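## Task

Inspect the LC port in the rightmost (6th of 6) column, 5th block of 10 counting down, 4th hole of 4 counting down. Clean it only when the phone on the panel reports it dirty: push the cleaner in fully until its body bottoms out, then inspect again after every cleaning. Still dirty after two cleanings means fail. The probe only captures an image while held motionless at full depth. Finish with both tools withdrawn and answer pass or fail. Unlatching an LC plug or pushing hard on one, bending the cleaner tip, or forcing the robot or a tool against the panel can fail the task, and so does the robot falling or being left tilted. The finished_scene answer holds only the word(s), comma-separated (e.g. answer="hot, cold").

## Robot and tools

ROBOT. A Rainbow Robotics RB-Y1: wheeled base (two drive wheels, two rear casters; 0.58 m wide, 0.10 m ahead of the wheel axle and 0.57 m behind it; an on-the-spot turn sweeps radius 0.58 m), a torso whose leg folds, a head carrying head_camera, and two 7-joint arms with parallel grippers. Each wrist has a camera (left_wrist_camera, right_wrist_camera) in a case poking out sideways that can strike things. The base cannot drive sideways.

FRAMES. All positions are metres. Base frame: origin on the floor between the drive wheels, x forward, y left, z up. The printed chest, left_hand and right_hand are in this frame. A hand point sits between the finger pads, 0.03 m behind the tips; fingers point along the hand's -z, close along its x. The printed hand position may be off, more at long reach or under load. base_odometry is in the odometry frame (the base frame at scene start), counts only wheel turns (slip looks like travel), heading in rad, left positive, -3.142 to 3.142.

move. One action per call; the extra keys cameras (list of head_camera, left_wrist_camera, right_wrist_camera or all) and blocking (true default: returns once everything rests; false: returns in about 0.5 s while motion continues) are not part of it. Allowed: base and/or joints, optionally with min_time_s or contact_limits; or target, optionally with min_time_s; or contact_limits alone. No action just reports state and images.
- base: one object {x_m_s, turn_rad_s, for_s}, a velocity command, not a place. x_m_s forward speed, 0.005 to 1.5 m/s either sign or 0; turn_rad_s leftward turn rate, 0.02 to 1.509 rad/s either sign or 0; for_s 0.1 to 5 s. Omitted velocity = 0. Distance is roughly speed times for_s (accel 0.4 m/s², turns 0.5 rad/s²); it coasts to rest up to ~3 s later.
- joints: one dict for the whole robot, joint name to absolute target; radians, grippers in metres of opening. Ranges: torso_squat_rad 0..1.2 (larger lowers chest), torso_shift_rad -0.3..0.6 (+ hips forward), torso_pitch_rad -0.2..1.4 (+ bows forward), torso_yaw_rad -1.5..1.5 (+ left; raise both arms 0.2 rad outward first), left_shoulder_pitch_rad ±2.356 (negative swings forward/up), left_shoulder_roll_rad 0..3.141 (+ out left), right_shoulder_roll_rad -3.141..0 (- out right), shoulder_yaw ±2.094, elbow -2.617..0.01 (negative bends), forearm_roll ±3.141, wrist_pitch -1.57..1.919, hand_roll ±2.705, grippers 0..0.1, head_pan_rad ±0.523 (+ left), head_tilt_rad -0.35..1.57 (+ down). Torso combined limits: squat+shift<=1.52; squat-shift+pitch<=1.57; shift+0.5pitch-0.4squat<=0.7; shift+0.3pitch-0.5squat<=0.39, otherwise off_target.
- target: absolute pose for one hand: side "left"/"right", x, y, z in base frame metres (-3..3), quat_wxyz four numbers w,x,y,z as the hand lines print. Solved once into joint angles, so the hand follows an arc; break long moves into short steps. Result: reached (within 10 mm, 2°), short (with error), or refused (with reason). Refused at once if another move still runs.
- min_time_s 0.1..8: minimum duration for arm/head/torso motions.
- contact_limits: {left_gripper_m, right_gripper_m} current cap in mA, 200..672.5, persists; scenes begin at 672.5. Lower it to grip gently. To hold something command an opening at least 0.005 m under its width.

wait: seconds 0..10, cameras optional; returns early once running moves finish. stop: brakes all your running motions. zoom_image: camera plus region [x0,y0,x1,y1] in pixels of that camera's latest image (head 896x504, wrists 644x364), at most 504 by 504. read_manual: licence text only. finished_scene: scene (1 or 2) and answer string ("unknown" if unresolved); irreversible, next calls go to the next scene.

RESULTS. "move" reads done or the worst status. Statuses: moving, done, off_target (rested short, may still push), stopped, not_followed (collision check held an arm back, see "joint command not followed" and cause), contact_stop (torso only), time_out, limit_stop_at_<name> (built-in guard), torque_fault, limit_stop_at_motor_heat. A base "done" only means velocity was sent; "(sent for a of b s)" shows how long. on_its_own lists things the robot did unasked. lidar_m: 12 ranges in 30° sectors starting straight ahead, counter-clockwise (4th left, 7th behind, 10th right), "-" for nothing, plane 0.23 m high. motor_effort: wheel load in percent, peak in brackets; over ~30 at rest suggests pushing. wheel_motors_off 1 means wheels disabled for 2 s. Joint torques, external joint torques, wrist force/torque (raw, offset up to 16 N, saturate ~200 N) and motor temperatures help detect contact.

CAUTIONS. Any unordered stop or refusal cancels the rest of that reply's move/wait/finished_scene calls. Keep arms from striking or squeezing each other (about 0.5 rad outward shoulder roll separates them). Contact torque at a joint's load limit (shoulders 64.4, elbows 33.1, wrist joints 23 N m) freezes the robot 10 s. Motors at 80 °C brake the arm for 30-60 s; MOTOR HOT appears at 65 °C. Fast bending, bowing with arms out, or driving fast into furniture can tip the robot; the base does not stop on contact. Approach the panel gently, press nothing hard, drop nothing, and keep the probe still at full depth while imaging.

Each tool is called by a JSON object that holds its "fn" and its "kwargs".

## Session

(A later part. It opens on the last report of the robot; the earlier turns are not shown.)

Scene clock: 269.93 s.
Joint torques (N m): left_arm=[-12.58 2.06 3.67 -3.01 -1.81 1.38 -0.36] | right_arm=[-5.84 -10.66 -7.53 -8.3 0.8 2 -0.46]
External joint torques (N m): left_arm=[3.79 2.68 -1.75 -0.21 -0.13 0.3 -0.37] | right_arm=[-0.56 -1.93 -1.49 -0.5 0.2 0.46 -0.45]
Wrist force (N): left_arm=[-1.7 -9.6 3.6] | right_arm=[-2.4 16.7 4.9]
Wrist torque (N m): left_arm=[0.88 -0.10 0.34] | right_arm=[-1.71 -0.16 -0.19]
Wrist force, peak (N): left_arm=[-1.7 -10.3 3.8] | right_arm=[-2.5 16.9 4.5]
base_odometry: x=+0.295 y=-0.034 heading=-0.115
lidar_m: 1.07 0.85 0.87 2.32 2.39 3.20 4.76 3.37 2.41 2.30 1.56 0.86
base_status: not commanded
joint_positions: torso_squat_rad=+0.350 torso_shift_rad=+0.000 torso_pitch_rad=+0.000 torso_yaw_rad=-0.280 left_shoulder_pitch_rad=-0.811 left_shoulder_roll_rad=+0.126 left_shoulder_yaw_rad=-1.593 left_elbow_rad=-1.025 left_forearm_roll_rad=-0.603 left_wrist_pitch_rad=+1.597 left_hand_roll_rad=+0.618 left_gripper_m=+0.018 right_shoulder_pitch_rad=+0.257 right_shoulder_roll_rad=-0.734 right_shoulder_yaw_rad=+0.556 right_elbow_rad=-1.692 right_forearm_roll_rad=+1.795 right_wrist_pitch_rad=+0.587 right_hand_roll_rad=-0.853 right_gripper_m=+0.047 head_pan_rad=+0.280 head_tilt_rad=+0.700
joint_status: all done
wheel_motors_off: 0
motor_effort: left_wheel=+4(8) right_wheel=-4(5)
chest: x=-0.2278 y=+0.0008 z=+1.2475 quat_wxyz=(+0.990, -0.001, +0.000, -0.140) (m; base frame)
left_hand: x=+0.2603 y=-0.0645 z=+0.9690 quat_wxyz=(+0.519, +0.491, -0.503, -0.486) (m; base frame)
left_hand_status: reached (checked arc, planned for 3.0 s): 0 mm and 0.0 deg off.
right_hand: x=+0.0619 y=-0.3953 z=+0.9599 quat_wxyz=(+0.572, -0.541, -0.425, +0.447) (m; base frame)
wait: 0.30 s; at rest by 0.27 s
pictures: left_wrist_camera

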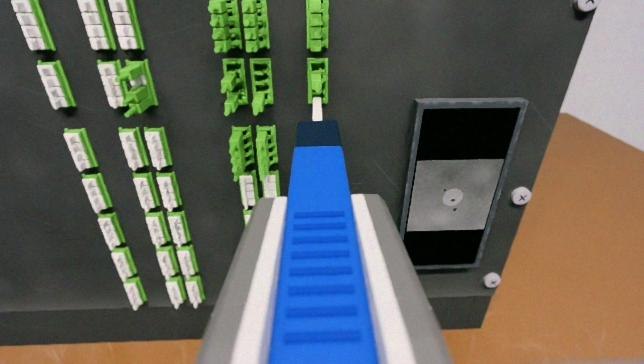

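{"fn": "move", "kwargs": {"target": {"side":"left","x":0.20,"y":-0.06,"z":0.969,"quat_wxyz":[0.5191,0.4906,-0.5031,-0.4866]}, "min_time_s": 1.5}}

{"fn": "move", "kwargs": {"base": {"x_m_s":-0.1,"for_s":1.66}}}

{"fn": "move", "kwargs": {"joints": {"left_shoulder_pitch_rad":0.243,"left_shoulder_roll_rad":0.308,"left_shoulder_yaw_rad":-0.586,"left_elbow_rad":-2.048,"left_forearm_roll_rad":-1.287,"left_wrist_pitch_rad":0.582,"left_hand_roll_rad":-0.19}, "min_time_s": 3}}

{"fn": "move", "kwargs": {"joints": {"torso_yaw_rad":0.0,"head_pan_rad":0.0}, "min_time_s": 2}}

{"fn": "move", "kwargs": {"target": {"side":"right","x":0.26,"y":-0.062,"z":0.966,"quat_wxyz":[0.50305,-0.47668,-0.49756,0.52217]}, "min_time_s": 3}}

{"fn": "wait", "kwargs": {"seconds": 0.3, "cameras": ["all"]}}

{"fn": "zoom_image", "kwargs": {"camera": "right_wrist_camera", "region": [290, 30, 390, 100]}}

Scene clock: 273.07 s.
Joint torques (N m): left_arm=[-10.59 0.38 3.68 -3.89 -1.84 1.19 -0.32] | right_arm=[-5.79 -10.74 -7.7 -8.32 0.73 2.07 -0.46]
External joint torques (N m): left_arm=[3.49 2.38 -1.92 0 -0.13 0.21 -0.33] | right_arm=[-0.5 -2.01 -1.66 -0.52 0.13 0.53 -0.45]
Wrist force (N): left_arm=[-1.6 -10.2 3.6] | right_arm=[-2.2 16.6 4.8]
Wrist torque (N m): left_arm=[0.99 -0.06 0.31] | right_arm=[-1.69 -0.12 -0.19]
Wrist force, peak (N): left_arm=[-1.7 -10.4 4.3] | right_arm=[-2.2 16.9 4.7]
move: done
base_odometry: x=+0.295 y=-0.034 heading=-0.115
lidar_m: 1.06 0.86 0.87 2.32 2.39 3.21 4.75 3.36 2.40 2.30 1.56 0.86
base_status: not commanded
joint_positions: torso_squat_rad=+0.350 torso_shift_rad=+0.000 torso_pitch_rad=+0.000 torso_yaw_rad=-0.280 left_shoulder_pitch_rad=-0.741 left_shoulder_roll_rad=+0.138 left_shoulder_yaw_rad=-1.646 left_elbow_rad=-1.220 left_forearm_roll_rad=-0.656 left_wrist_pitch_rad=+1.788 left_hand_roll_rad=+0.561 left_gripper_m=+0.018 right_shoulder_pitch_rad=+0.257 right_shoulder_roll_rad=-0.734 right_shoulder_yaw_rad=+0.556 right_elbow_rad=-1.692 right_forearm_roll_rad=+1.795 right_wrist_pitch_rad=+0.587 right_hand_roll_rad=-0.853 right_gripper_m=+0.047 head_pan_rad=+0.280 head_tilt_rad=+0.700
joint_status: all done
wheel_motors_off: 0
motor_effort: left_wheel=+4(5) right_wheel=-2(6)
chest: x=-0.2278 y=+0.0008 z=+1.2475 quat_wxyz=(+0.990, -0.001, +0.000, -0.140) (m; base frame)
left_hand: x=+0.2004 y=-0.0602 z=+0.9688 quat_wxyz=(+0.520, +0.491, -0.503, -0.485) (m; base frame)
left_hand_status: reached (checked arc, planned for 1.5 s): 0 mm and 0.2 deg off.
right_hand: x=+0.0619 y=-0.3953 z=+0.9599 quat_wxyz=(+0.572, -0.541, -0.425, +0.447) (m; base frame)
pictures: none

Scene clock: 275.47 s.
Joint torques (N m): left_arm=[-11.23 -0.04 4.26 -3.46 -1.77 1.28 -0.19] | right_arm=[-5.99 -10.74 -7.49 -8.29 0.67 2.19 -0.44]
External joint torques (N m): left_arm=[2.85 1.94 -1.34 0.43 -0.05 0.29 -0.2] | right_arm=[-0.71 -2.01 -1.45 -0.49 0.07 0.65 -0.43]
Wrist force (N): left_arm=[-1.8 -10.1 3.6] | right_arm=[-2.3 16.7 4.6]
Wrist torque (N m): left_arm=[0.95 -0.08 0.32] | right_arm=[-1.70 -0.13 -0.20]
Wrist force, peak (N): left_arm=[-1.8 -10.2 4.1] | right_arm=[-2.2 17.0 5.0]
move: done
base_odometry: x=+0.130 y=-0.015 heading=-0.114
lidar_m: 1.22 0.99 1.72 2.32 2.38 3.21 4.58 3.37 2.42 2.30 1.81 0.99
base_status: done (sent for 1.67 of 1.67 s)
joint_positions: torso_squat_rad=+0.350 torso_shift_rad=+0.000 torso_pitch_rad=+0.000 torso_yaw_rad=-0.280 left_shoulder_pitch_rad=-0.741 left_shoulder_roll_rad=+0.138 left_shoulder_yaw_rad=-1.646 left_elbow_rad=-1.220 left_forearm_roll_rad=-0.656 left_wrist_pitch_rad=+1.788 left_hand_roll_rad=+0.561 left_gripper_m=+0.018 right_shoulder_pitch_rad=+0.257 right_shoulder_roll_rad=-0.734 right_shoulder_yaw_rad=+0.556 right_elbow_rad=-1.692 right_forearm_roll_rad=+1.795 right_wrist_pitch_rad=+0.587 right_hand_roll_rad=-0.853 right_gripper_m=+0.047 head_pan_rad=+0.280 head_tilt_rad=+0.700
joint_status: not commanded
wheel_motors_off: 0
motor_effort: left_wheel=-3(18) right_wheel=-8(18)
chest: x=-0.2280 y=+0.0008 z=+1.2475 quat_wxyz=(+0.990, -0.001, +0.000, -0.140) (m; base frame)
left_hand: x=+0.2003 y=-0.0601 z=+0.9688 quat_wxyz=(+0.519, +0.491, -0.503, -0.485) (m; base frame)
right_hand: x=+0.0618 y=-0.3953 z=+0.9600 quat_wxyz=(+0.572, -0.541, -0.425, +0.447) (m; base frame)
pictures: none

Scene clock: 278.77 s.
Joint torques (N m): left_arm=[-3.44 1.37 2.01 -10.8 -0.92 -0.47 -0.25] | right_arm=[-6.28 -10.43 -7.75 -8.32 0.74 2.07 -0.55]
External joint torques (N m): left_arm=[2.64 2 0.13 -0.24 0.06 -0.09 -0.27] | right_arm=[-0.99 -1.7 -1.71 -0.51 0.14 0.53 -0.55]
Wrist force (N): left_arm=[-1.3 -9.9 3.8] | right_arm=[-2.1 16.8 4.4]
Wrist torque (N m): left_arm=[0.91 -0.05 0.35] | right_arm=[-1.72 -0.11 -0.19]
Wrist force, peak (N): left_arm=[-2.0 -10.3 3.7] | right_arm=[-2.6 16.9 4.6]
move: done
base_odometry: x=+0.130 y=-0.015 heading=-0.114
lidar_m: 1.22 0.98 1.71 2.31 2.39 3.21 4.58 3.37 2.42 2.30 1.81 0.99
base_status: not commanded
joint_positions: torso_squat_rad=+0.350 torso_shift_rad=+0.000 torso_pitch_rad=+0.000 torso_yaw_rad=-0.280 left_shoulder_pitch_rad=+0.243 left_shoulder_roll_rad=+0.308 left_shoulder_yaw_rad=-0.586 left_elbow_rad=-2.048 left_forearm_roll_rad=-1.287 left_wrist_pitch_rad=+0.582 left_hand_roll_rad=-0.190 left_gripper_m=+0.018 right_shoulder_pitch_rad=+0.257 right_shoulder_roll_rad=-0.734 right_shoulder_yaw_rad=+0.556 right_elbow_rad=-1.692 right_forearm_roll_rad=+1.795 right_wrist_pitch_rad=+0.587 right_hand_roll_rad=-0.853 right_gripper_m=+0.047 head_pan_rad=+0.280 head_tilt_rad=+0.700
joint_status: all done
wheel_motors_off: 0
motor_effort: left_wheel=-3(3) right_wheel=-7(10)
chest: x=-0.2280 y=+0.0008 z=+1.2475 quat_wxyz=(+0.990, -0.001, +0.000, -0.140) (m; base frame)
left_hand: x=+0.2052 y=+0.0309 z=+1.0598 quat_wxyz=(+0.423, +0.426, -0.567, -0.563) (m; base frame)
right_hand: x=+0.0618 y=-0.3953 z=+0.9600 quat_wxyz=(+0.572, -0.541, -0.425, +0.447) (m; base frame)
pictures: none

Scene clock: 281.07 s.
Joint torques (N m): left_arm=[-3.88 1.43 2.1 -10.78 -0.88 -0.51 -0.2] | right_arm=[-6.14 -10.48 -7.39 -8.21 0.76 2.17 -0.47]
External joint torques (N m): left_arm=[2.19 2.06 0.22 -0.23 0.1 -0.13 -0.21] | right_arm=[-0.86 -1.75 -1.35 -0.4 0.16 0.63 -0.46]
Wrist force (N): left_arm=[-1.9 -10.1 3.6] | right_arm=[-2.2 16.5 4.8]
Wrist torque (N m): left_arm=[0.95 -0.12 0.35] | right_arm=[-1.68 -0.13 -0.20]
Wrist force, peak (N): left_arm=[-1.5 -10.5 3.6] | right_arm=[-2.5 16.8 5.0]
move: done
base_odometry: x=+0.130 y=-0.015 heading=-0.114
lidar_m: 1.23 0.98 1.72 2.31 2.38 3.20 4.59 3.37 2.41 2.30 1.81 0.98
base_status: not commanded
joint_positions: torso_squat_rad=+0.350 torso_shift_rad=+0.000 torso_pitch_rad=+0.000 torso_yaw_rad=+0.000 left_shoulder_pitch_rad=+0.243 left_shoulder_roll_rad=+0.308 left_shoulder_yaw_rad=-0.586 left_elbow_rad=-2.048 left_forearm_roll_rad=-1.287 left_wrist_pitch_rad=+0.582 left_hand_roll_rad=-0.190 left_gripper_m=+0.018 right_shoulder_pitch_rad=+0.257 right_shoulder_roll_rad=-0.734 right_shoulder_yaw_rad=+0.556 right_elbow_rad=-1.692 right_forearm_roll_rad=+1.795 right_wrist_pitch_rad=+0.587 right_hand_roll_rad=-0.853 right_gripper_m=+0.047 head_pan_rad=+0.000 head_tilt_rad=+0.700
joint_status: all done
wheel_motors_off: 0
motor_effort: left_wheel=-3(3) right_wheel=-9(10)
chest: x=-0.2280 y=+0.0008 z=+1.2475 quat_wxyz=(+1.000, -0.001, +0.000, +0.000) (m; base frame)
left_hand: x=+0.1799 y=+0.1494 z=+1.0596 quat_wxyz=(+0.498, +0.501, -0.502, -0.499) (m; base frame)
right_hand: x=+0.1598 y=-0.2998 z=+0.9598 quat_wxyz=(+0.504, -0.476, -0.497, +0.523) (m; base frame)
pictures: none

Scene clock: 284.40 s.
Joint torques (N m): left_arm=[-3.77 1.31 1.83 -10.62 -0.93 -0.53 -0.23] | right_arm=[-13.68 5.68 -0.86 -9.84 0.83 0.85 0.1]
External joint torques (N m): left_arm=[2.3 1.94 -0.05 -0.06 0.04 -0.16 -0.25] | right_arm=[-1.72 1.4 0.48 0.27 -0.23 0.33 0.1]
Wrist force (N): left_arm=[-1.5 -9.8 3.3] | right_arm=[-2.2 16.5 4.3]
Wrist torque (N m): left_arm=[0.94 -0.07 0.33] | right_arm=[-1.67 -0.12 -0.31]
Wrist force, peak (N): left_arm=[-2.0 -10.4 4.1] | right_arm=[-2.5 17.0 4.5]
move: done
base_odometry: x=+0.130 y=-0.015 heading=-0.114
lidar_m: 1.23 0.98 1.72 2.32 2.39 3.21 4.59 3.37 2.42 2.31 1.81 0.99
base_status: not commanded
joint_positions: torso_squat_rad=+0.350 torso_shift_rad=+0.000 torso_pitch_rad=+0.000 torso_yaw_rad=+0.000 left_shoulder_pitch_rad=+0.243 left_shoulder_roll_rad=+0.308 left_shoulder_yaw_rad=-0.586 left_elbow_rad=-2.048 left_forearm_roll_rad=-1.287 left_wrist_pitch_rad=+0.582 left_hand_roll_rad=-0.190 left_gripper_m=+0.018 right_shoulder_pitch_rad=-0.132 right_shoulder_roll_rad=-0.058 right_shoulder_yaw_rad=+0.629 right_elbow_rad=-1.315 right_forearm_roll_rad=+1.628 right_wrist_pitch_rad=+0.613 right_hand_roll_rad=-0.260 right_gripper_m=+0.047 head_pan_rad=+0.000 head_tilt_rad=+0.700
joint_status: all done
wheel_motors_off: 0
motor_effort: left_wheel=-2(3) right_wheel=-8(9)
chest: x=-0.2280 y=+0.0008 z=+1.2475 quat_wxyz=(+1.000, -0.001, +0.000, +0.000) (m; base frame)
left_hand: x=+0.1799 y=+0.1494 z=+1.0596 quat_wxyz=(+0.498, +0.501, -0.502, -0.499) (m; base frame)
right_hand: x=+0.2599 y=-0.0623 z=+0.9658 quat_wxyz=(+0.503, -0.476, -0.497, +0.522) (m; base frame)
right_hand_status: reached (checked arc, planned for 3.0 s): 0 mm and 0.1 deg off.
pictures: none

Scene clock: 284.70 s.
Joint torques (N m): left_arm=[-3.78 1.59 2.08 -10.62 -0.9 -0.41 -0.26] | right_arm=[-13.4 5.69 -0.64 -9.65 1.01 0.82 0.15]
External joint torques (N m): left_arm=[2.29 2.22 0.2 -0.06 0.08 -0.03 -0.27] | right_arm=[-1.45 1.41 0.7 0.45 -0.05 0.3 0.16]
Wrist force (N): left_arm=[-1.7 -9.9 3.6] | right_arm=[-2.1 16.6 4.1]
Wrist torque (N m): left_arm=[0.93 -0.06 0.34] | right_arm=[-1.67 -0.08 -0.29]
Wrist force, peak (N): left_arm=[-1.4 -10.3 3.5] | right_arm=[-2.2 16.8 4.3]
base_odometry: x=+0.130 y=-0.015 heading=-0.114
lidar_m: 1.23 0.99 1.72 2.32 2.39 3.21 4.59 3.38 2.40 2.30 1.81 1.00
base_status: not commanded
joint_positions: torso_squat_rad=+0.350 torso_shift_rad=+0.000 torso_pitch_rad=+0.000 torso_yaw_rad=+0.000 left_shoulder_pitch_rad=+0.243 left_shoulder_roll_rad=+0.308 left_shoulder_yaw_rad=-0.586 left_elbow_rad=-2.048 left_forearm_roll_rad=-1.287 left_wrist_pitch_rad=+0.582 left_hand_roll_rad=-0.190 left_gripper_m=+0.018 right_shoulder_pitch_rad=-0.132 right_shoulder_roll_rad=-0.058 right_shoulder_yaw_rad=+0.629 right_elbow_rad=-1.315 right_forearm_roll_rad=+1.628 right_wrist_pitch_rad=+0.613 right_hand_roll_rad=-0.260 right_gripper_m=+0.047 head_pan_rad=+0.000 head_tilt_rad=+0.700
joint_status: all done
wheel_motors_off: 0
motor_effort: left_wheel=-3(3) right_wheel=-8(9)
chest: x=-0.2280 y=+0.0008 z=+1.2475 quat_wxyz=(+1.000, -0.001, +0.000, +0.000) (m; base frame)
left_hand: x=+0.1799 y=+0.1494 z=+1.0596 quat_wxyz=(+0.498, +0.501, -0.502, -0.499) (m; base frame)
right_hand: x=+0.2599 y=-0.0623 z=+0.9658 quat_wxyz=(+0.503, -0.476, -0.497, +0.522) (m; base frame)
right_hand_status: reached (checked arc, planned for 3.0 s): 0 mm and 0.1 deg off.
wait: 0.30 s; at rest by 0.27 s
pictures: head_camera, left_wrist_camera, right_wrist_camera

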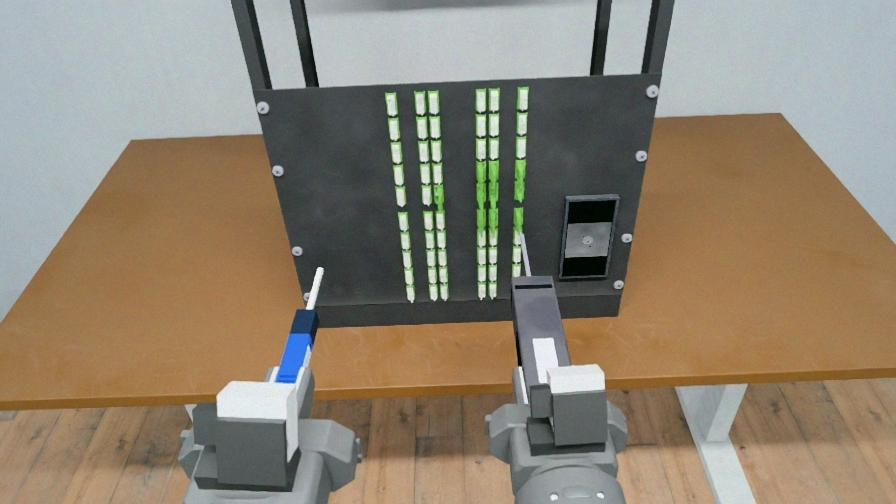

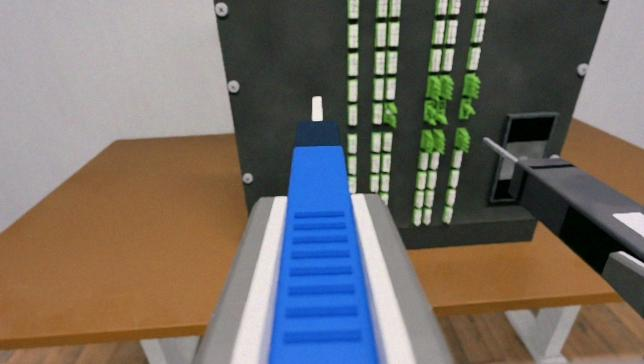

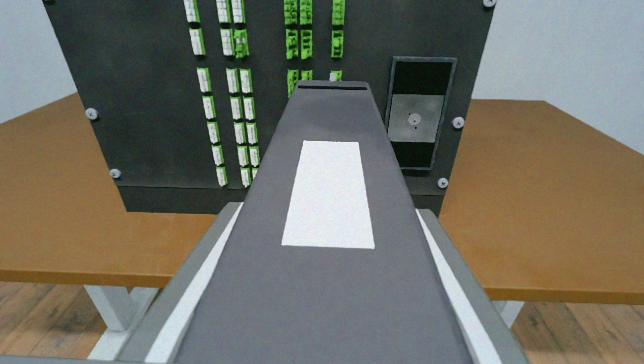

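Scaled by 5.040 from the camera's 644x364 image, which has a finer 920x520 frame.

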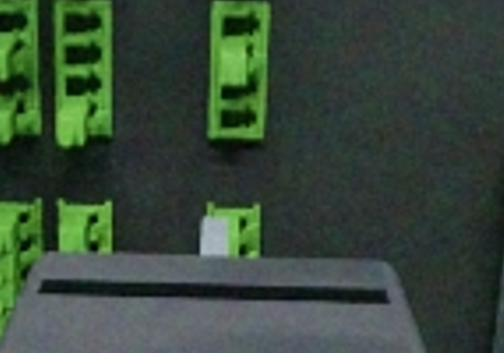

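{"fn": "move", "kwargs": {"target": {"side":"right","x":0.308,"y":-0.0610,"z":0.9645,"quat_wxyz":[0.49929,-0.48057,-0.50130,0.51857]}, "min_time_s": 2}}

{"fn": "wait", "kwargs": {"seconds": 0.3, "cameras": ["right_wrist_camera","left_wrist_camera"]}}

{"fn": "zoom_image", "kwargs": {"camera": "right_wrist_camera", "region": [305, 40, 365, 85]}}

{"fn": "zoom_image", "kwargs": {"camera": "left_wrist_camera", "region": [440, 80, 540, 180]}}

Scene clock: 288.27 s.
Joint torques (N m): left_arm=[-3.64 1.38 1.81 -10.65 -0.9 -0.4 -0.33] | right_arm=[-16.36 5.02 -3.26 -9.34 1.25 1.43 -0.48]
External joint torques (N m): left_arm=[2.43 2.02 -0.07 -0.1 0.08 -0.02 -0.35] | right_arm=[-1.15 1.77 -1.33 0.29 0.27 0.56 -0.48]
Wrist force (N): left_arm=[-1.4 -10.1 3.7] | right_arm=[-2.2 16.6 4.4]
Wrist torque (N m): left_arm=[0.95 -0.04 0.35] | right_arm=[-1.70 -0.08 -0.20]
Wrist force, peak (N): left_arm=[-1.9 -10.4 3.8] | right_arm=[-2.1 16.9 4.7]
move: done
base_odometry: x=+0.130 y=-0.015 heading=-0.114
lidar_m: 1.22 0.98 1.71 2.31 2.39 3.21 4.58 3.37 2.41 2.30 1.80 0.99
base_status: not commanded
joint_positions: torso_squat_rad=+0.350 torso_shift_rad=+0.000 torso_pitch_rad=+0.000 torso_yaw_rad=+0.000 left_shoulder_pitch_rad=+0.243 left_shoulder_roll_rad=+0.308 left_shoulder_yaw_rad=-0.586 left_elbow_rad=-2.048 left_forearm_roll_rad=-1.287 left_wrist_pitch_rad=+0.582 left_hand_roll_rad=-0.190 left_gripper_m=+0.018 right_shoulder_pitch_rad=-0.333 right_shoulder_roll_rad=-0.033 right_shoulder_yaw_rad=+0.600 right_elbow_rad=-1.052 right_forearm_roll_rad=+1.685 right_wrist_pitch_rad=+0.621 right_hand_roll_rad=-0.435 right_gripper_m=+0.047 head_pan_rad=+0.000 head_tilt_rad=+0.700
joint_status: all done
wheel_motors_off: 0
motor_effort: left_wheel=-3(3) right_wheel=-8(10)
chest: x=-0.2280 y=+0.0008 z=+1.2475 quat_wxyz=(+1.000, -0.001, +0.000, +0.000) (m; base frame)
left_hand: x=+0.1799 y=+0.1494 z=+1.0596 quat_wxyz=(+0.498, +0.501, -0.502, -0.499) (m; base frame)
right_hand: x=+0.3078 y=-0.0612 z=+0.9644 quat_wxyz=(+0.499, -0.480, -0.501, +0.519) (m; base frame)
right_hand_status: reached (checked arc, planned for 2.0 s): 0 mm and 0.1 deg off.
pictures: none

Scene clock: 288.57 s.
Joint torques (N m): left_arm=[-3.7 1.41 1.93 -10.65 -0.91 -0.45 -0.21] | right_arm=[-16.58 4.95 -3.57 -9.31 1.23 1.38 -0.63]
External joint torques (N m): left_arm=[2.37 2.04 0.05 -0.1 0.07 -0.08 -0.23] | right_arm=[-1.37 1.71 -1.64 0.32 0.25 0.52 -0.62]
Wrist force (N): left_arm=[-1.7 -9.5 3.5] | right_arm=[-2.1 16.6 4.6]
Wrist torque (N m): left_arm=[0.90 -0.10 0.32] | right_arm=[-1.70 -0.09 -0.19]
Wrist force, peak (N): left_arm=[-1.3 -10.5 3.7] | right_arm=[-2.1 16.7 4.6]
base_odometry: x=+0.130 y=-0.015 heading=-0.114
lidar_m: 1.22 0.98 1.72 2.32 2.39 3.20 4.59 3.38 2.42 2.30 1.80 0.99
base_status: not commanded
joint_positions: torso_squat_rad=+0.350 torso_shift_rad=+0.000 torso_pitch_rad=+0.000 torso_yaw_rad=+0.000 left_shoulder_pitch_rad=+0.243 left_shoulder_roll_rad=+0.308 left_shoulder_yaw_rad=-0.586 left_elbow_rad=-2.048 left_forearm_roll_rad=-1.287 left_wrist_pitch_rad=+0.582 left_hand_roll_rad=-0.190 left_gripper_m=+0.018 right_shoulder_pitch_rad=-0.333 right_shoulder_roll_rad=-0.033 right_shoulder_yaw_rad=+0.600 right_elbow_rad=-1.052 right_forearm_roll_rad=+1.685 right_wrist_pitch_rad=+0.621 right_hand_roll_rad=-0.435 right_gripper_m=+0.047 head_pan_rad=+0.000 head_tilt_rad=+0.700
joint_status: all done
wheel_motors_off: 0
motor_effort: left_wheel=-3(3) right_wheel=-7(10)
chest: x=-0.2280 y=+0.0008 z=+1.2475 quat_wxyz=(+1.000, -0.001, +0.000, +0.000) (m; base frame)
left_hand: x=+0.1799 y=+0.1494 z=+1.0596 quat_wxyz=(+0.498, +0.501, -0.502, -0.499) (m; base frame)
right_hand: x=+0.3078 y=-0.0612 z=+0.9644 quat_wxyz=(+0.499, -0.480, -0.501, +0.519) (m; base frame)
right_hand_status: reached (checked arc, planned for 2.0 s): 0 mm and 0.1 deg off.
wait: 0.30 s; at rest by 0.27 s
pictures: left_wrist_camera, right_wrist_camera

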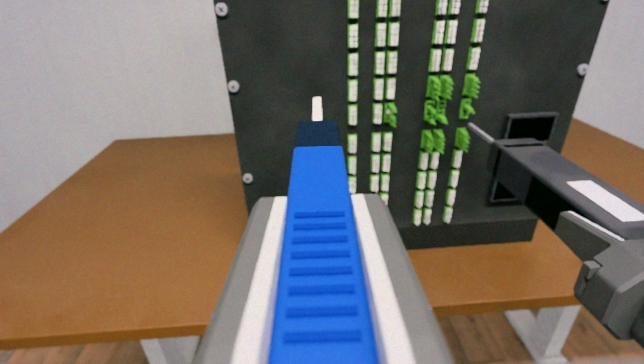

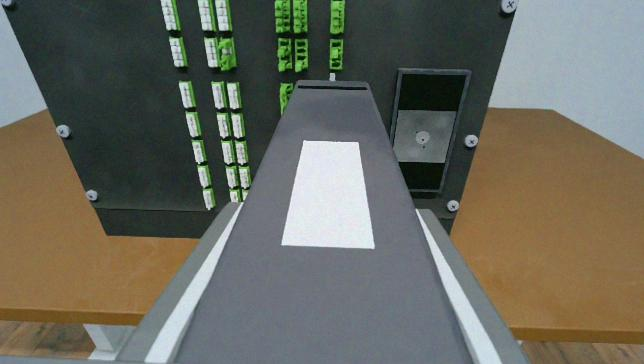

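Scaled by 8.400 from the camera's 644x364 image, which has a finer 920x520 frame.

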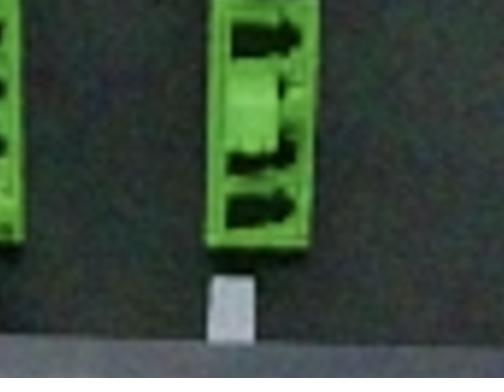

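Scaled by 5.040 from the camera's 644x364 image, which has a finer 1265x715 frame.

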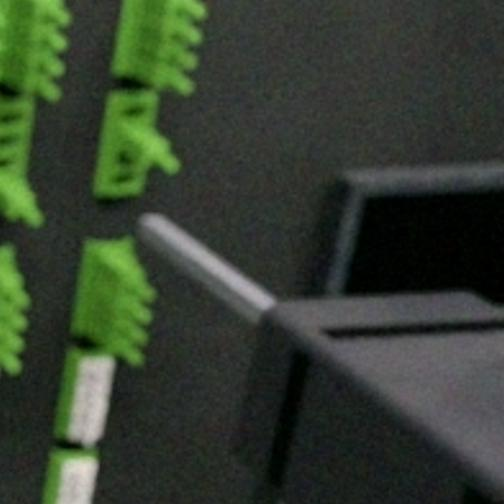

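{"fn": "move", "kwargs": {"target": {"side":"right","x":0.322,"y":-0.0629,"z":0.9703,"quat_wxyz":[0.49929,-0.48057,-0.50130,0.51857]}, "min_time_s": 1.5}}

{"fn": "wait", "kwargs": {"seconds": 0.3, "cameras": ["right_wrist_camera","left_wrist_camera"]}}

{"fn": "zoom_image", "kwargs": {"camera": "right_wrist_camera", "region": [305, 40, 365, 85]}}

{"fn": "zoom_image", "kwargs": {"camera": "left_wrist_camera", "region": [450, 90, 510, 140]}}

Scene clock: 291.60 s.
Joint torques (N m): left_arm=[-3.77 1.4 1.92 -10.74 -0.98 -0.43 -0.13] | right_arm=[-17.43 4.3 -3.5 -9.17 0.77 0.89 -0.62]
External joint torques (N m): left_arm=[2.3 2.03 0.04 -0.18 0 -0.05 -0.15] | right_arm=[-1.37 1.51 -1.44 0.41 -0.18 0 -0.62]
Wrist force (N): left_arm=[-1.6 -9.6 3.7] | right_arm=[-2.0 16.3 4.4]
Wrist torque (N m): left_arm=[0.89 -0.08 0.34] | right_arm=[-1.67 -0.08 -0.18]
Wrist force, peak (N): left_arm=[-1.9 -10.4 3.7] | right_arm=[-2.1 16.9 4.7]
move: done
base_odometry: x=+0.130 y=-0.015 heading=-0.114
lidar_m: 1.23 0.98 1.71 2.31 2.39 3.21 4.59 3.38 2.41 2.31 1.81 0.99
base_status: not commanded
joint_positions: torso_squat_rad=+0.350 torso_shift_rad=+0.000 torso_pitch_rad=+0.000 torso_yaw_rad=+0.000 left_shoulder_pitch_rad=+0.243 left_shoulder_roll_rad=+0.308 left_shoulder_yaw_rad=-0.586 left_elbow_rad=-2.048 left_forearm_roll_rad=-1.287 left_wrist_pitch_rad=+0.582 left_hand_roll_rad=-0.190 left_gripper_m=+0.018 right_shoulder_pitch_rad=-0.382 right_shoulder_roll_rad=-0.031 right_shoulder_yaw_rad=+0.582 right_elbow_rad=-1.009 right_forearm_roll_rad=+1.674 right_wrist_pitch_rad=+0.607 right_hand_roll_rad=-0.447 right_gripper_m=+0.047 head_pan_rad=+0.000 head_tilt_rad=+0.700
joint_status: all done
wheel_motors_off: 0
motor_effort: left_wheel=-3(3) right_wheel=-7(10)
chest: x=-0.2280 y=+0.0008 z=+1.2475 quat_wxyz=(+1.000, -0.001, +0.000, +0.000) (m; base frame)
left_hand: x=+0.1799 y=+0.1494 z=+1.0596 quat_wxyz=(+0.498, +0.501, -0.502, -0.499) (m; base frame)
right_hand: x=+0.3218 y=-0.0632 z=+0.9700 quat_wxyz=(+0.499, -0.480, -0.501, +0.519) (m; base frame)
right_hand_status: reached (checked arc, planned for 1.5 s): 0 mm and 0.1 deg off.
pictures: none

Scene clock: 291.90 s.
Joint torques (N m): left_arm=[-3.89 1.74 1.69 -10.65 -0.86 -0.56 -0.3] | right_arm=[-17.42 4.17 -3.47 -9.24 0.82 0.88 -0.62]
External joint torques (N m): left_arm=[2.17 2.37 -0.19 -0.09 0.12 -0.19 -0.31] | right_arm=[-1.35 1.39 -1.42 0.34 -0.13 -0.01 -0.61]
Wrist force (N): left_arm=[-1.2 -9.9 3.5] | right_arm=[-2.1 16.6 4.7]
Wrist torque (N m): left_arm=[0.93 0.00 0.33] | right_arm=[-1.70 -0.06 -0.19]
Wrist force, peak (N): left_arm=[-1.4 -10.4 3.8] | right_arm=[-2.2 16.8 4.5]
base_odometry: x=+0.130 y=-0.015 heading=-0.114
lidar_m: 1.23 0.98 1.71 2.31 2.39 3.20 4.59 3.37 2.41 2.31 1.80 0.99
base_status: not commanded
joint_positions: torso_squat_rad=+0.350 torso_shift_rad=+0.000 torso_pitch_rad=+0.000 torso_yaw_rad=+0.000 left_shoulder_pitch_rad=+0.243 left_shoulder_roll_rad=+0.308 left_shoulder_yaw_rad=-0.586 left_elbow_rad=-2.048 left_forearm_roll_rad=-1.287 left_wrist_pitch_rad=+0.582 left_hand_roll_rad=-0.190 left_gripper_m=+0.018 right_shoulder_pitch_rad=-0.382 right_shoulder_roll_rad=-0.031 right_shoulder_yaw_rad=+0.582 right_elbow_rad=-1.009 right_forearm_roll_rad=+1.674 right_wrist_pitch_rad=+0.607 right_hand_roll_rad=-0.447 right_gripper_m=+0.047 head_pan_rad=+0.000 head_tilt_rad=+0.700
joint_status: all done
wheel_motors_off: 0
motor_effort: left_wheel=-3(3) right_wheel=-7(10)
chest: x=-0.2280 y=+0.0008 z=+1.2475 quat_wxyz=(+1.000, -0.001, +0.000, +0.000) (m; base frame)
left_hand: x=+0.1799 y=+0.1494 z=+1.0596 quat_wxyz=(+0.498, +0.501, -0.502, -0.499) (m; base frame)
right_hand: x=+0.3218 y=-0.0632 z=+0.9700 quat_wxyz=(+0.499, -0.480, -0.501, +0.519) (m; base frame)
right_hand_status: reached (checked arc, planned for 1.5 s): 0 mm and 0.1 deg off.
wait: 0.30 s; at rest by 0.27 s
pictures: left_wrist_camera, right_wrist_camera

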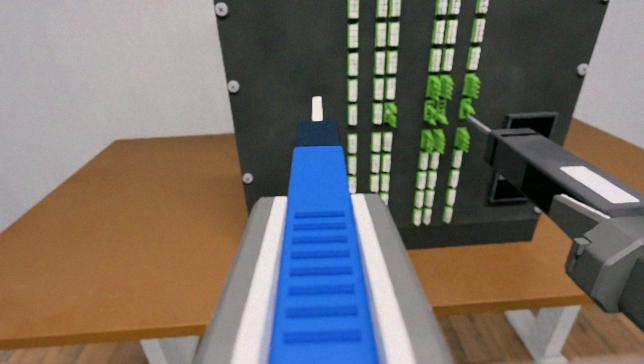

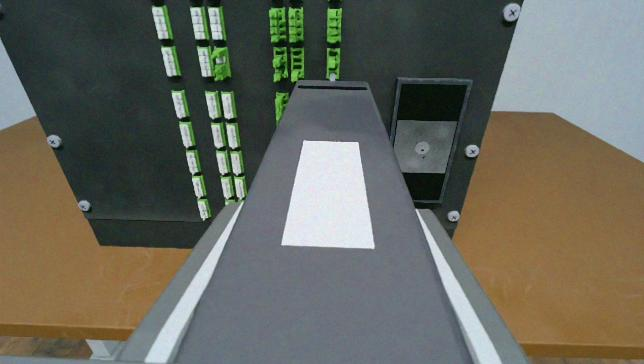

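Scaled by 8.400 from the camera's 644x364 image, which has a finer 920x520 frame.

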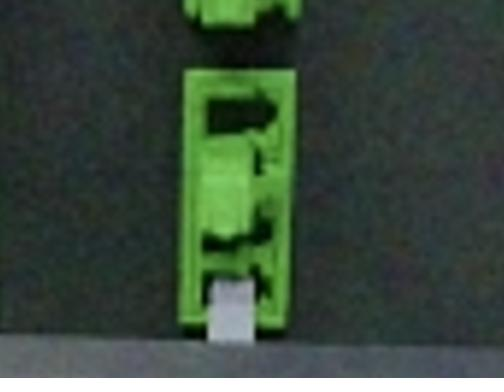

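Scaled by 8.400 from the camera's 644x364 image, which has a finer 1265x715 frame.

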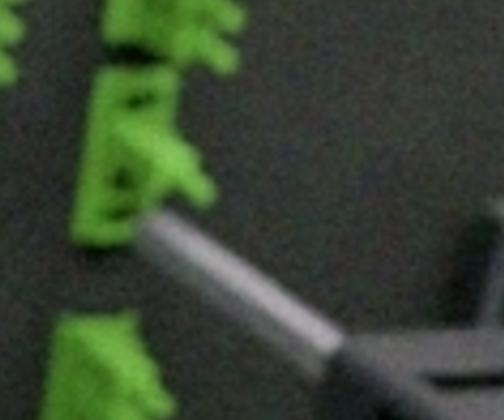

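{"fn": "move", "kwargs": {"target": {"side":"right","x":0.310,"y":-0.0620,"z":0.9700,"quat_wxyz":[0.49929,-0.48057,-0.50130,0.51857]}, "min_time_s": 1}}

{"fn": "move", "kwargs": {"target": {"side":"right","x":0.3275,"y":-0.0621,"z":0.9700,"quat_wxyz":[0.49929,-0.48057,-0.50130,0.51857]}, "min_time_s": 1.5}}

{"fn": "wait", "kwargs": {"seconds": 0.3, "cameras": ["right_wrist_camera","left_wrist_camera"]}}

{"fn": "zoom_image", "kwargs": {"camera": "right_wrist_camera", "region": [305, 40, 365, 85]}}

Scene clock: 293.93 s.
Joint torques (N m): left_arm=[-3.77 1.34 2.07 -10.44 -0.85 -0.38 -0.29] | right_arm=[-13.9 1.15 -1.12 -10.47 0.9 1.37 0.14]
External joint torques (N m): left_arm=[2.3 1.98 0.19 0.12 0.13 0 -0.3] | right_arm=[1.44 -2.04 0.82 -0.77 -0.08 0.55 0.14]
Wrist force (N): left_arm=[-1.5 -9.9 3.8] | right_arm=[-2.1 16.7 4.8]
Wrist torque (N m): left_arm=[0.91 -0.06 0.33] | right_arm=[-1.68 -0.08 -0.31]
Wrist force, peak (N): left_arm=[-1.9 -10.3 4.0] | right_arm=[-2.2 16.8 4.9]
move: done
base_odometry: x=+0.130 y=-0.015 heading=-0.114
lidar_m: 1.22 0.98 1.71 2.31 2.38 3.21 4.59 3.38 2.40 2.30 1.80 1.00
base_status: not commanded
joint_positions: torso_squat_rad=+0.350 torso_shift_rad=+0.000 torso_pitch_rad=+0.000 torso_yaw_rad=+0.000 left_shoulder_pitch_rad=+0.243 left_shoulder_roll_rad=+0.308 left_shoulder_yaw_rad=-0.586 left_elbow_rad=-2.048 left_forearm_roll_rad=-1.287 left_wrist_pitch_rad=+0.582 left_hand_roll_rad=-0.190 left_gripper_m=+0.018 right_shoulder_pitch_rad=-0.336 right_shoulder_roll_rad=-0.033 right_shoulder_yaw_rad=+0.590 right_elbow_rad=-1.066 right_forearm_roll_rad=+1.672 right_wrist_pitch_rad=+0.613 right_hand_roll_rad=-0.416 right_gripper_m=+0.047 head_pan_rad=+0.000 head_tilt_rad=+0.700
joint_status: all done
wheel_motors_off: 0
motor_effort: left_wheel=-3(3) right_wheel=-6(9)
chest: x=-0.2280 y=+0.0008 z=+1.2475 quat_wxyz=(+1.000, -0.001, +0.000, +0.000) (m; base frame)
left_hand: x=+0.1799 y=+0.1494 z=+1.0596 quat_wxyz=(+0.498, +0.501, -0.502, -0.499) (m; base frame)
right_hand: x=+0.3109 y=-0.0618 z=+0.9699 quat_wxyz=(+0.499, -0.481, -0.502, +0.517) (m; base frame)
right_hand_status: reached (checked arc, planned for 1.0 s): 1 mm and 0.1 deg off.
pictures: none

Scene clock: 295.77 s.
Joint torques (N m): left_arm=[-3.69 1.43 1.85 -10.67 -0.91 -0.42 -0.2] | right_arm=[-17.7 4.18 -3.5 -9.14 1.22 1.11 -0.58]
External joint torques (N m): left_arm=[2.38 2.06 -0.02 -0.12 0.07 -0.04 -0.21] | right_arm=[-1.25 1.55 -1.42 0.35 0.28 0.18 -0.57]
Wrist force (N): left_arm=[-1.2 -9.9 3.8] | right_arm=[-2.0 16.4 4.5]
Wrist torque (N m): left_arm=[0.92 -0.03 0.35] | right_arm=[-1.66 -0.05 -0.17]
Wrist force, peak (N): left_arm=[-1.3 -10.6 3.6] | right_arm=[-2.4 17.0 4.9]
move: done
base_odometry: x=+0.130 y=-0.015 heading=-0.114
lidar_m: 1.23 0.98 1.72 2.31 2.39 3.21 4.58 3.37 2.41 2.30 1.81 0.98
base_status: not commanded
joint_positions: torso_squat_rad=+0.350 torso_shift_rad=+0.000 torso_pitch_rad=+0.000 torso_yaw_rad=+0.000 left_shoulder_pitch_rad=+0.243 left_shoulder_roll_rad=+0.308 left_shoulder_yaw_rad=-0.586 left_elbow_rad=-2.048 left_forearm_roll_rad=-1.287 left_wrist_pitch_rad=+0.582 left_hand_roll_rad=-0.190 left_gripper_m=+0.018 right_shoulder_pitch_rad=-0.409 right_shoulder_roll_rad=-0.026 right_shoulder_yaw_rad=+0.582 right_elbow_rad=-0.971 right_forearm_roll_rad=+1.681 right_wrist_pitch_rad=+0.610 right_hand_roll_rad=-0.470 right_gripper_m=+0.047 head_pan_rad=+0.000 head_tilt_rad=+0.700
joint_status: all done
wheel_motors_off: 0
motor_effort: left_wheel=-3(3) right_wheel=-6(10)
chest: x=-0.2280 y=+0.0008 z=+1.2475 quat_wxyz=(+1.000, -0.001, +0.000, +0.000) (m; base frame)
left_hand: x=+0.1799 y=+0.1494 z=+1.0596 quat_wxyz=(+0.498, +0.501, -0.502, -0.499) (m; base frame)
right_hand: x=+0.3273 y=-0.0624 z=+0.9698 quat_wxyz=(+0.499, -0.480, -0.501, +0.519) (m; base frame)
right_hand_status: reached (checked arc, planned for 1.5 s): 0 mm and 0.1 deg off.
pictures: none

Scene clock: 296.07 s.
Joint torques (N m): left_arm=[-3.76 1.47 1.87 -10.56 -0.8 -0.43 -0.35] | right_arm=[-17.68 4.18 -3.47 -9.32 1.19 1 -0.52]
External joint torques (N m): left_arm=[2.31 2.11 -0.01 0 0.18 -0.06 -0.37] | right_arm=[-1.22 1.56 -1.39 0.17 0.25 0.08 -0.52]
Wrist force (N): left_arm=[-1.7 -9.9 3.8] | right_arm=[-2.0 16.6 4.8]
Wrist torque (N m): left_arm=[0.92 -0.09 0.34] | right_arm=[-1.67 -0.07 -0.18]
Wrist force, peak (N): left_arm=[-1.8 -10.4 3.5] | right_arm=[-2.0 16.6 4.8]
base_odometry: x=+0.130 y=-0.015 heading=-0.114
lidar_m: 1.22 0.98 1.72 2.32 2.39 3.21 4.59 3.37 2.41 2.30 1.81 0.98
base_status: not commanded
joint_positions: torso_squat_rad=+0.350 torso_shift_rad=+0.000 torso_pitch_rad=+0.000 torso_yaw_rad=+0.000 left_shoulder_pitch_rad=+0.243 left_shoulder_roll_rad=+0.308 left_shoulder_yaw_rad=-0.586 left_elbow_rad=-2.048 left_forearm_roll_rad=-1.287 left_wrist_pitch_rad=+0.582 left_hand_roll_rad=-0.190 left_gripper_m=+0.018 right_shoulder_pitch_rad=-0.409 right_shoulder_roll_rad=-0.026 right_shoulder_yaw_rad=+0.582 right_elbow_rad=-0.971 right_forearm_roll_rad=+1.681 right_wrist_pitch_rad=+0.610 right_hand_roll_rad=-0.470 right_gripper_m=+0.047 head_pan_rad=+0.000 head_tilt_rad=+0.700
joint_status: all done
wheel_motors_off: 0
motor_effort: left_wheel=-3(3) right_wheel=-7(10)
chest: x=-0.2280 y=+0.0008 z=+1.2475 quat_wxyz=(+1.000, -0.001, +0.000, +0.000) (m; base frame)
left_hand: x=+0.1799 y=+0.1494 z=+1.0596 quat_wxyz=(+0.498, +0.501, -0.502, -0.499) (m; base frame)
right_hand: x=+0.3273 y=-0.0624 z=+0.9698 quat_wxyz=(+0.499, -0.480, -0.501, +0.519) (m; base frame)
right_hand_status: reached (checked arc, planned for 1.5 s): 0 mm and 0.1 deg off.
wait: 0.30 s; at rest by 0.27 s
pictures: left_wrist_camera, right_wrist_camera

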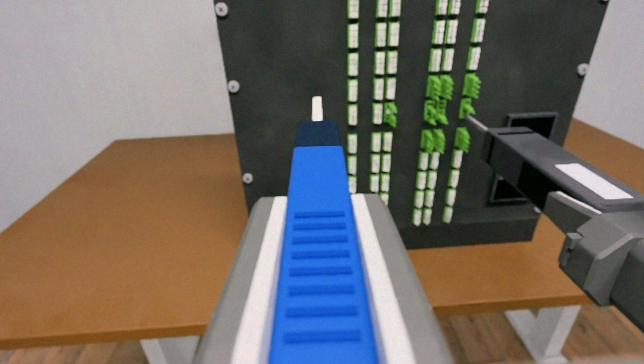

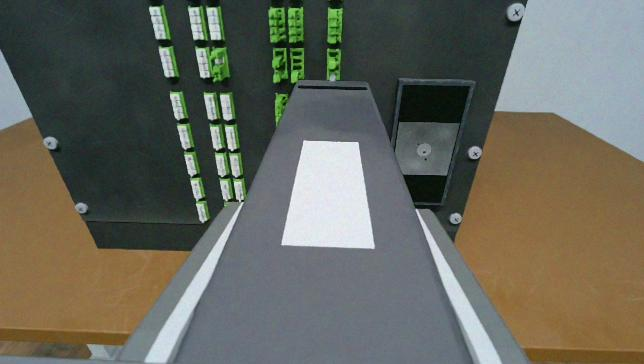

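Scaled by 8.400 from the camera's 644x364 image, which has a finer 920x520 frame.

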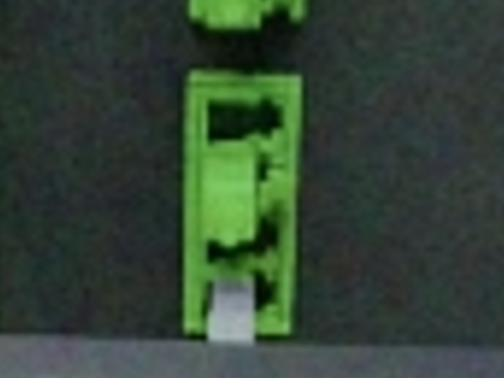

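{"fn": "move", "kwargs": {"target": {"side":"right","x":0.3325,"y":-0.0617,"z":0.9697,"quat_wxyz":[0.49929,-0.48057,-0.50130,0.51857]}, "min_time_s": 1.5}}

{"fn": "wait", "kwargs": {"seconds": 0.3, "cameras": ["right_wrist_camera","left_wrist_camera"]}}

{"fn": "zoom_image", "kwargs": {"camera": "right_wrist_camera", "region": [305, 40, 365, 85]}}

Scene clock: 298.43 s.
Joint torques (N m): left_arm=[-3.77 1.36 1.99 -10.52 -0.83 -0.38 -0.19] | right_arm=[-24.69 2.23 -3.76 -9.84 1.1 0.4 -0.54]
External joint torques (N m): left_arm=[2.3 1.99 0.11 0.04 0.15 0 -0.2] | right_arm=[-7.91 -0.24 -1.66 -0.44 0.18 -0.57 -0.53]
Wrist force (N): left_arm=[-1.9 -9.8 3.6] | right_arm=[-3.8 16.5 32.9]
Wrist torque (N m): left_arm=[0.92 -0.10 0.34] | right_arm=[-2.14 0.36 -0.19]
Wrist force, peak (N): left_arm=[-1.6 -10.7 3.7] | right_arm=[-3.8 16.3 34.0]
move: done
base_odometry: x=+0.130 y=-0.015 heading=-0.115
lidar_m: 1.23 0.98 1.72 2.32 2.39 3.20 4.59 3.37 2.41 2.30 1.81 0.98
base_status: not commanded
joint_positions: torso_squat_rad=+0.350 torso_shift_rad=+0.000 torso_pitch_rad=+0.000 torso_yaw_rad=+0.000 left_shoulder_pitch_rad=+0.243 left_shoulder_roll_rad=+0.308 left_shoulder_yaw_rad=-0.586 left_elbow_rad=-2.048 left_forearm_roll_rad=-1.287 left_wrist_pitch_rad=+0.582 left_hand_roll_rad=-0.190 left_gripper_m=+0.018 right_shoulder_pitch_rad=-0.432 right_shoulder_roll_rad=-0.023 right_shoulder_yaw_rad=+0.582 right_elbow_rad=-0.935 right_forearm_roll_rad=+1.686 right_wrist_pitch_rad=+0.612 right_hand_roll_rad=-0.494 right_gripper_m=+0.047 head_pan_rad=+0.000 head_tilt_rad=+0.700
joint_status: all done
wheel_motors_off: 0
motor_effort: left_wheel=-1(3) right_wheel=-5(9)
chest: x=-0.2283 y=+0.0008 z=+1.2475 quat_wxyz=(+1.000, -0.001, +0.000, +0.000) (m; base frame)
left_hand: x=+0.1797 y=+0.1494 z=+1.0598 quat_wxyz=(+0.498, +0.501, -0.502, -0.499) (m; base frame)
right_hand: x=+0.3314 y=-0.0622 z=+0.9689 quat_wxyz=(+0.500, -0.480, -0.500, +0.519) (m; base frame)
right_hand_status: reached (checked arc, planned for 1.5 s): 1 mm and 0.2 deg off.
pictures: none

Scene clock: 298.73 s.
Joint torques (N m): left_arm=[-3.77 1.17 1.95 -10.59 -0.95 -0.43 -0.26] | right_arm=[-24.63 2.15 -3.8 -9.8 1.05 0.43 -0.46]
External joint torques (N m): left_arm=[2.3 1.8 0.07 -0.03 0.03 -0.05 -0.28] | right_arm=[-7.85 -0.32 -1.7 -0.4 0.13 -0.54 -0.46]
Wrist force (N): left_arm=[-1.7 -9.8 3.6] | right_arm=[-3.3 15.1 32.8]
Wrist torque (N m): left_arm=[0.94 -0.08 0.35] | right_arm=[-2.15 0.34 -0.18]
Wrist force, peak (N): left_arm=[-1.4 -10.4 3.3] | right_arm=[-3.8 16.6 33.5]
base_odometry: x=+0.130 y=-0.015 heading=-0.115
lidar_m: 1.23 0.98 1.72 2.31 2.38 3.21 4.59 3.37 2.41 2.30 1.80 0.98
base_status: not commanded
joint_positions: torso_squat_rad=+0.350 torso_shift_rad=+0.000 torso_pitch_rad=+0.000 torso_yaw_rad=+0.000 left_shoulder_pitch_rad=+0.243 left_shoulder_roll_rad=+0.308 left_shoulder_yaw_rad=-0.586 left_elbow_rad=-2.048 left_forearm_roll_rad=-1.287 left_wrist_pitch_rad=+0.582 left_hand_roll_rad=-0.190 left_gripper_m=+0.018 right_shoulder_pitch_rad=-0.432 right_shoulder_roll_rad=-0.023 right_shoulder_yaw_rad=+0.582 right_elbow_rad=-0.935 right_forearm_roll_rad=+1.686 right_wrist_pitch_rad=+0.612 right_hand_roll_rad=-0.494 right_gripper_m=+0.047 head_pan_rad=+0.000 head_tilt_rad=+0.700
joint_status: all done
wheel_motors_off: 0
motor_effort: left_wheel=-2(3) right_wheel=-5(9)
chest: x=-0.2283 y=+0.0008 z=+1.2475 quat_wxyz=(+1.000, -0.001, +0.000, +0.000) (m; base frame)
left_hand: x=+0.1797 y=+0.1494 z=+1.0598 quat_wxyz=(+0.498, +0.501, -0.502, -0.499) (m; base frame)
right_hand: x=+0.3314 y=-0.0622 z=+0.9689 quat_wxyz=(+0.500, -0.480, -0.500, +0.519) (m; base frame)
right_hand_status: reached (checked arc, planned for 1.5 s): 1 mm and 0.2 deg off.
wait: 0.30 s; at rest by 0.27 s
pictures: left_wrist_camera, right_wrist_camera

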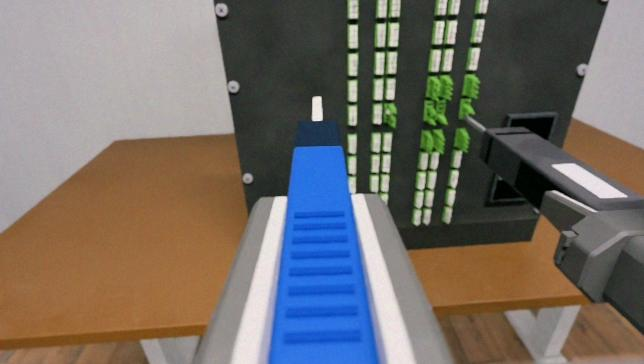

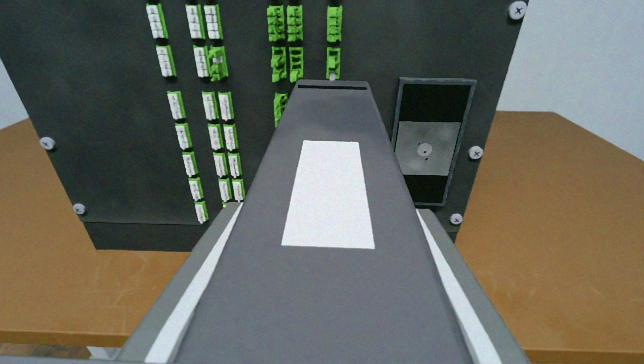

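Scaled by 8.400 from the camera's 644x364 image, which has a finer 920x520 frame.

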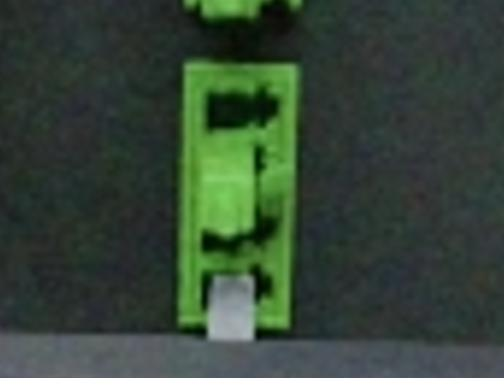

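{"fn": "move", "kwargs": {"target": {"side":"right","x":0.315,"y":-0.0610,"z":0.9700,"quat_wxyz":[0.49929,-0.48057,-0.50130,0.51857]}, "min_time_s": 1}}

{"fn": "move", "kwargs": {"target": {"side":"right","x":0.3275,"y":-0.0612,"z":0.9702,"quat_wxyz":[0.49929,-0.48057,-0.50130,0.51857]}, "min_time_s": 1.5}}

{"fn": "wait", "kwargs": {"seconds": 0.3, "cameras": ["right_wrist_camera","left_wrist_camera"]}}

{"fn": "zoom_image", "kwargs": {"camera": "right_wrist_camera", "region": [305, 40, 365, 85]}}

Scene clock: 300.67 s.
Joint torques (N m): left_arm=[-4.01 1.33 1.97 -10.68 -0.89 -0.45 -0.28] | right_arm=[-14.72 1.39 -0.95 -10.41 0.84 0.94 0.2]
External joint torques (N m): left_arm=[2.06 1.96 0.09 -0.12 0.08 -0.07 -0.29] | right_arm=[0.93 -1.7 1.02 -0.75 -0.13 0.1 0.21]
Wrist force (N): left_arm=[-1.5 -9.7 3.7] | right_arm=[-2.1 16.7 4.7]
Wrist torque (N m): left_arm=[0.91 -0.05 0.31] | right_arm=[-1.71 -0.11 -0.31]
Wrist force, peak (N): left_arm=[-1.8 -10.4 3.8] | right_arm=[-3.6 16.3 33.3]
move: done
base_odometry: x=+0.130 y=-0.015 heading=-0.114
lidar_m: 1.23 0.98 1.72 2.32 2.38 3.21 4.59 3.38 2.41 2.30 1.81 0.98
base_status: not commanded
joint_positions: torso_squat_rad=+0.350 torso_shift_rad=+0.000 torso_pitch_rad=+0.000 torso_yaw_rad=+0.000 left_shoulder_pitch_rad=+0.243 left_shoulder_roll_rad=+0.308 left_shoulder_yaw_rad=-0.586 left_elbow_rad=-2.048 left_forearm_roll_rad=-1.287 left_wrist_pitch_rad=+0.582 left_hand_roll_rad=-0.190 left_gripper_m=+0.018 right_shoulder_pitch_rad=-0.356 right_shoulder_roll_rad=-0.029 right_shoulder_yaw_rad=+0.587 right_elbow_rad=-1.040 right_forearm_roll_rad=+1.673 right_wrist_pitch_rad=+0.612 right_hand_roll_rad=-0.428 right_gripper_m=+0.047 head_pan_rad=+0.000 head_tilt_rad=+0.700
joint_status: all done
wheel_motors_off: 0
motor_effort: left_wheel=-2(3) right_wheel=-6(9)
chest: x=-0.2281 y=+0.0008 z=+1.2475 quat_wxyz=(+1.000, -0.001, +0.000, +0.000) (m; base frame)
left_hand: x=+0.1798 y=+0.1494 z=+1.0597 quat_wxyz=(+0.498, +0.501, -0.502, -0.499) (m; base frame)
right_hand: x=+0.3152 y=-0.0609 z=+0.9699 quat_wxyz=(+0.499, -0.481, -0.501, +0.518) (m; base frame)
right_hand_status: reached (checked arc, planned for 1.0 s): 0 mm and 0.1 deg off.
pictures: none

Scene clock: 302.50 s.
Joint torques (N m): left_arm=[-3.97 1.28 2.16 -10.57 -0.84 -0.36 -0.26] | right_arm=[-17.96 4.17 -3.36 -9.17 1.24 0.94 -0.56]
External joint torques (N m): left_arm=[2.1 1.91 0.28 -0.01 0.14 0.02 -0.28] | right_arm=[-1.49 1.51 -1.29 0.31 0.3 0.01 -0.56]
Wrist force (N): left_arm=[-1.5 -10.0 3.8] | right_arm=[-1.9 16.5 4.5]
Wrist torque (N m): left_arm=[0.94 -0.05 0.35] | right_arm=[-1.67 -0.05 -0.18]
Wrist force, peak (N): left_arm=[-1.6 -10.5 4.0] | right_arm=[-1.7 17.0 4.7]
move: done
base_odometry: x=+0.130 y=-0.015 heading=-0.114
lidar_m: 1.23 0.98 1.72 2.31 2.38 3.20 4.59 3.38 2.41 2.30 1.81 0.98
base_status: not commanded
joint_positions: torso_squat_rad=+0.350 torso_shift_rad=+0.000 torso_pitch_rad=+0.000 torso_yaw_rad=+0.000 left_shoulder_pitch_rad=+0.243 left_shoulder_roll_rad=+0.308 left_shoulder_yaw_rad=-0.586 left_elbow_rad=-2.048 left_forearm_roll_rad=-1.287 left_wrist_pitch_rad=+0.582 left_hand_roll_rad=-0.190 left_gripper_m=+0.018 right_shoulder_pitch_rad=-0.411 right_shoulder_roll_rad=-0.024 right_shoulder_yaw_rad=+0.582 right_elbow_rad=-0.967 right_forearm_roll_rad=+1.682 right_wrist_pitch_rad=+0.611 right_hand_roll_rad=-0.471 right_gripper_m=+0.047 head_pan_rad=+0.000 head_tilt_rad=+0.700
joint_status: all done
wheel_motors_off: 0
motor_effort: left_wheel=-3(3) right_wheel=-6(8)
chest: x=-0.2281 y=+0.0008 z=+1.2475 quat_wxyz=(+1.000, -0.001, +0.000, +0.000) (m; base frame)
left_hand: x=+0.1798 y=+0.1494 z=+1.0597 quat_wxyz=(+0.498, +0.501, -0.502, -0.499) (m; base frame)
right_hand: x=+0.3273 y=-0.0615 z=+0.9699 quat_wxyz=(+0.499, -0.480, -0.501, +0.519) (m; base frame)
right_hand_status: reached (checked arc, planned for 1.5 s): 0 mm and 0.1 deg off.
pictures: none

Scene clock: 302.80 s.
Joint torques (N m): left_arm=[-3.85 1.28 2.18 -10.62 -0.91 -0.48 -0.24] | right_arm=[-17.89 4.41 -3.34 -9.13 1.26 1.11 -0.66]
External joint torques (N m): left_arm=[2.22 1.91 0.3 -0.06 0.07 -0.1 -0.25] | right_arm=[-1.42 1.75 -1.27 0.35 0.33 0.18 -0.65]
Wrist force (N): left_arm=[-1.4 -10.0 3.6] | right_arm=[-1.9 16.4 4.7]
Wrist torque (N m): left_arm=[0.95 -0.04 0.35] | right_arm=[-1.67 -0.07 -0.18]
Wrist force, peak (N): left_arm=[-2.2 -10.3 3.8] | right_arm=[-1.9 16.7 4.7]
base_odometry: x=+0.130 y=-0.015 heading=-0.114
lidar_m: 1.23 0.99 1.72 2.32 2.39 3.20 4.59 3.37 2.41 2.30 1.80 1.00
base_status: not commanded
joint_positions: torso_squat_rad=+0.350 torso_shift_rad=+0.000 torso_pitch_rad=+0.000 torso_yaw_rad=+0.000 left_shoulder_pitch_rad=+0.243 left_shoulder_roll_rad=+0.308 left_shoulder_yaw_rad=-0.586 left_elbow_rad=-2.048 left_forearm_roll_rad=-1.287 left_wrist_pitch_rad=+0.582 left_hand_roll_rad=-0.190 left_gripper_m=+0.018 right_shoulder_pitch_rad=-0.411 right_shoulder_roll_rad=-0.024 right_shoulder_yaw_rad=+0.582 right_elbow_rad=-0.967 right_forearm_roll_rad=+1.682 right_wrist_pitch_rad=+0.611 right_hand_roll_rad=-0.471 right_gripper_m=+0.047 head_pan_rad=+0.000 head_tilt_rad=+0.700
joint_status: all done
wheel_motors_off: 0
motor_effort: left_wheel=-2(3) right_wheel=-8(8)
chest: x=-0.2281 y=+0.0008 z=+1.2475 quat_wxyz=(+1.000, -0.001, +0.000, +0.000) (m; base frame)
left_hand: x=+0.1798 y=+0.1494 z=+1.0597 quat_wxyz=(+0.498, +0.501, -0.502, -0.499) (m; base frame)
right_hand: x=+0.3273 y=-0.0615 z=+0.9699 quat_wxyz=(+0.499, -0.480, -0.501, +0.519) (m; base frame)
right_hand_status: reached (checked arc, planned for 1.5 s): 0 mm and 0.1 deg off.
wait: 0.30 s; at rest by 0.27 s
pictures: left_wrist_camera, right_wrist_camera

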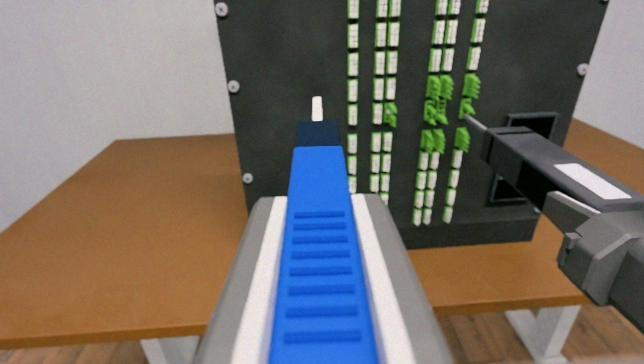

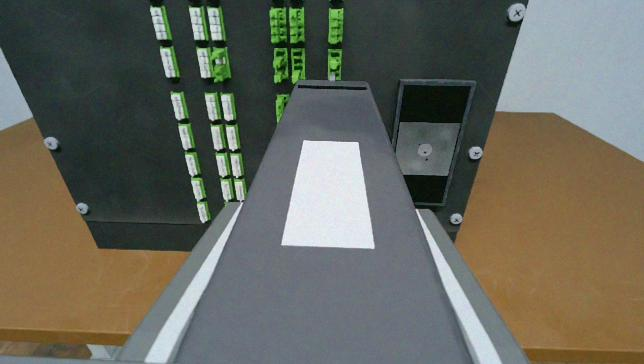

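Scaled by 8.400 from the camera's 644x364 image, which has a finer 920x520 frame.

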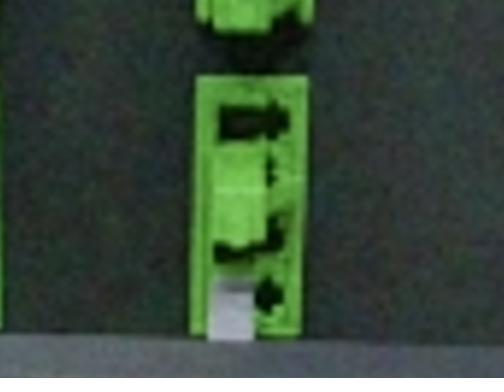

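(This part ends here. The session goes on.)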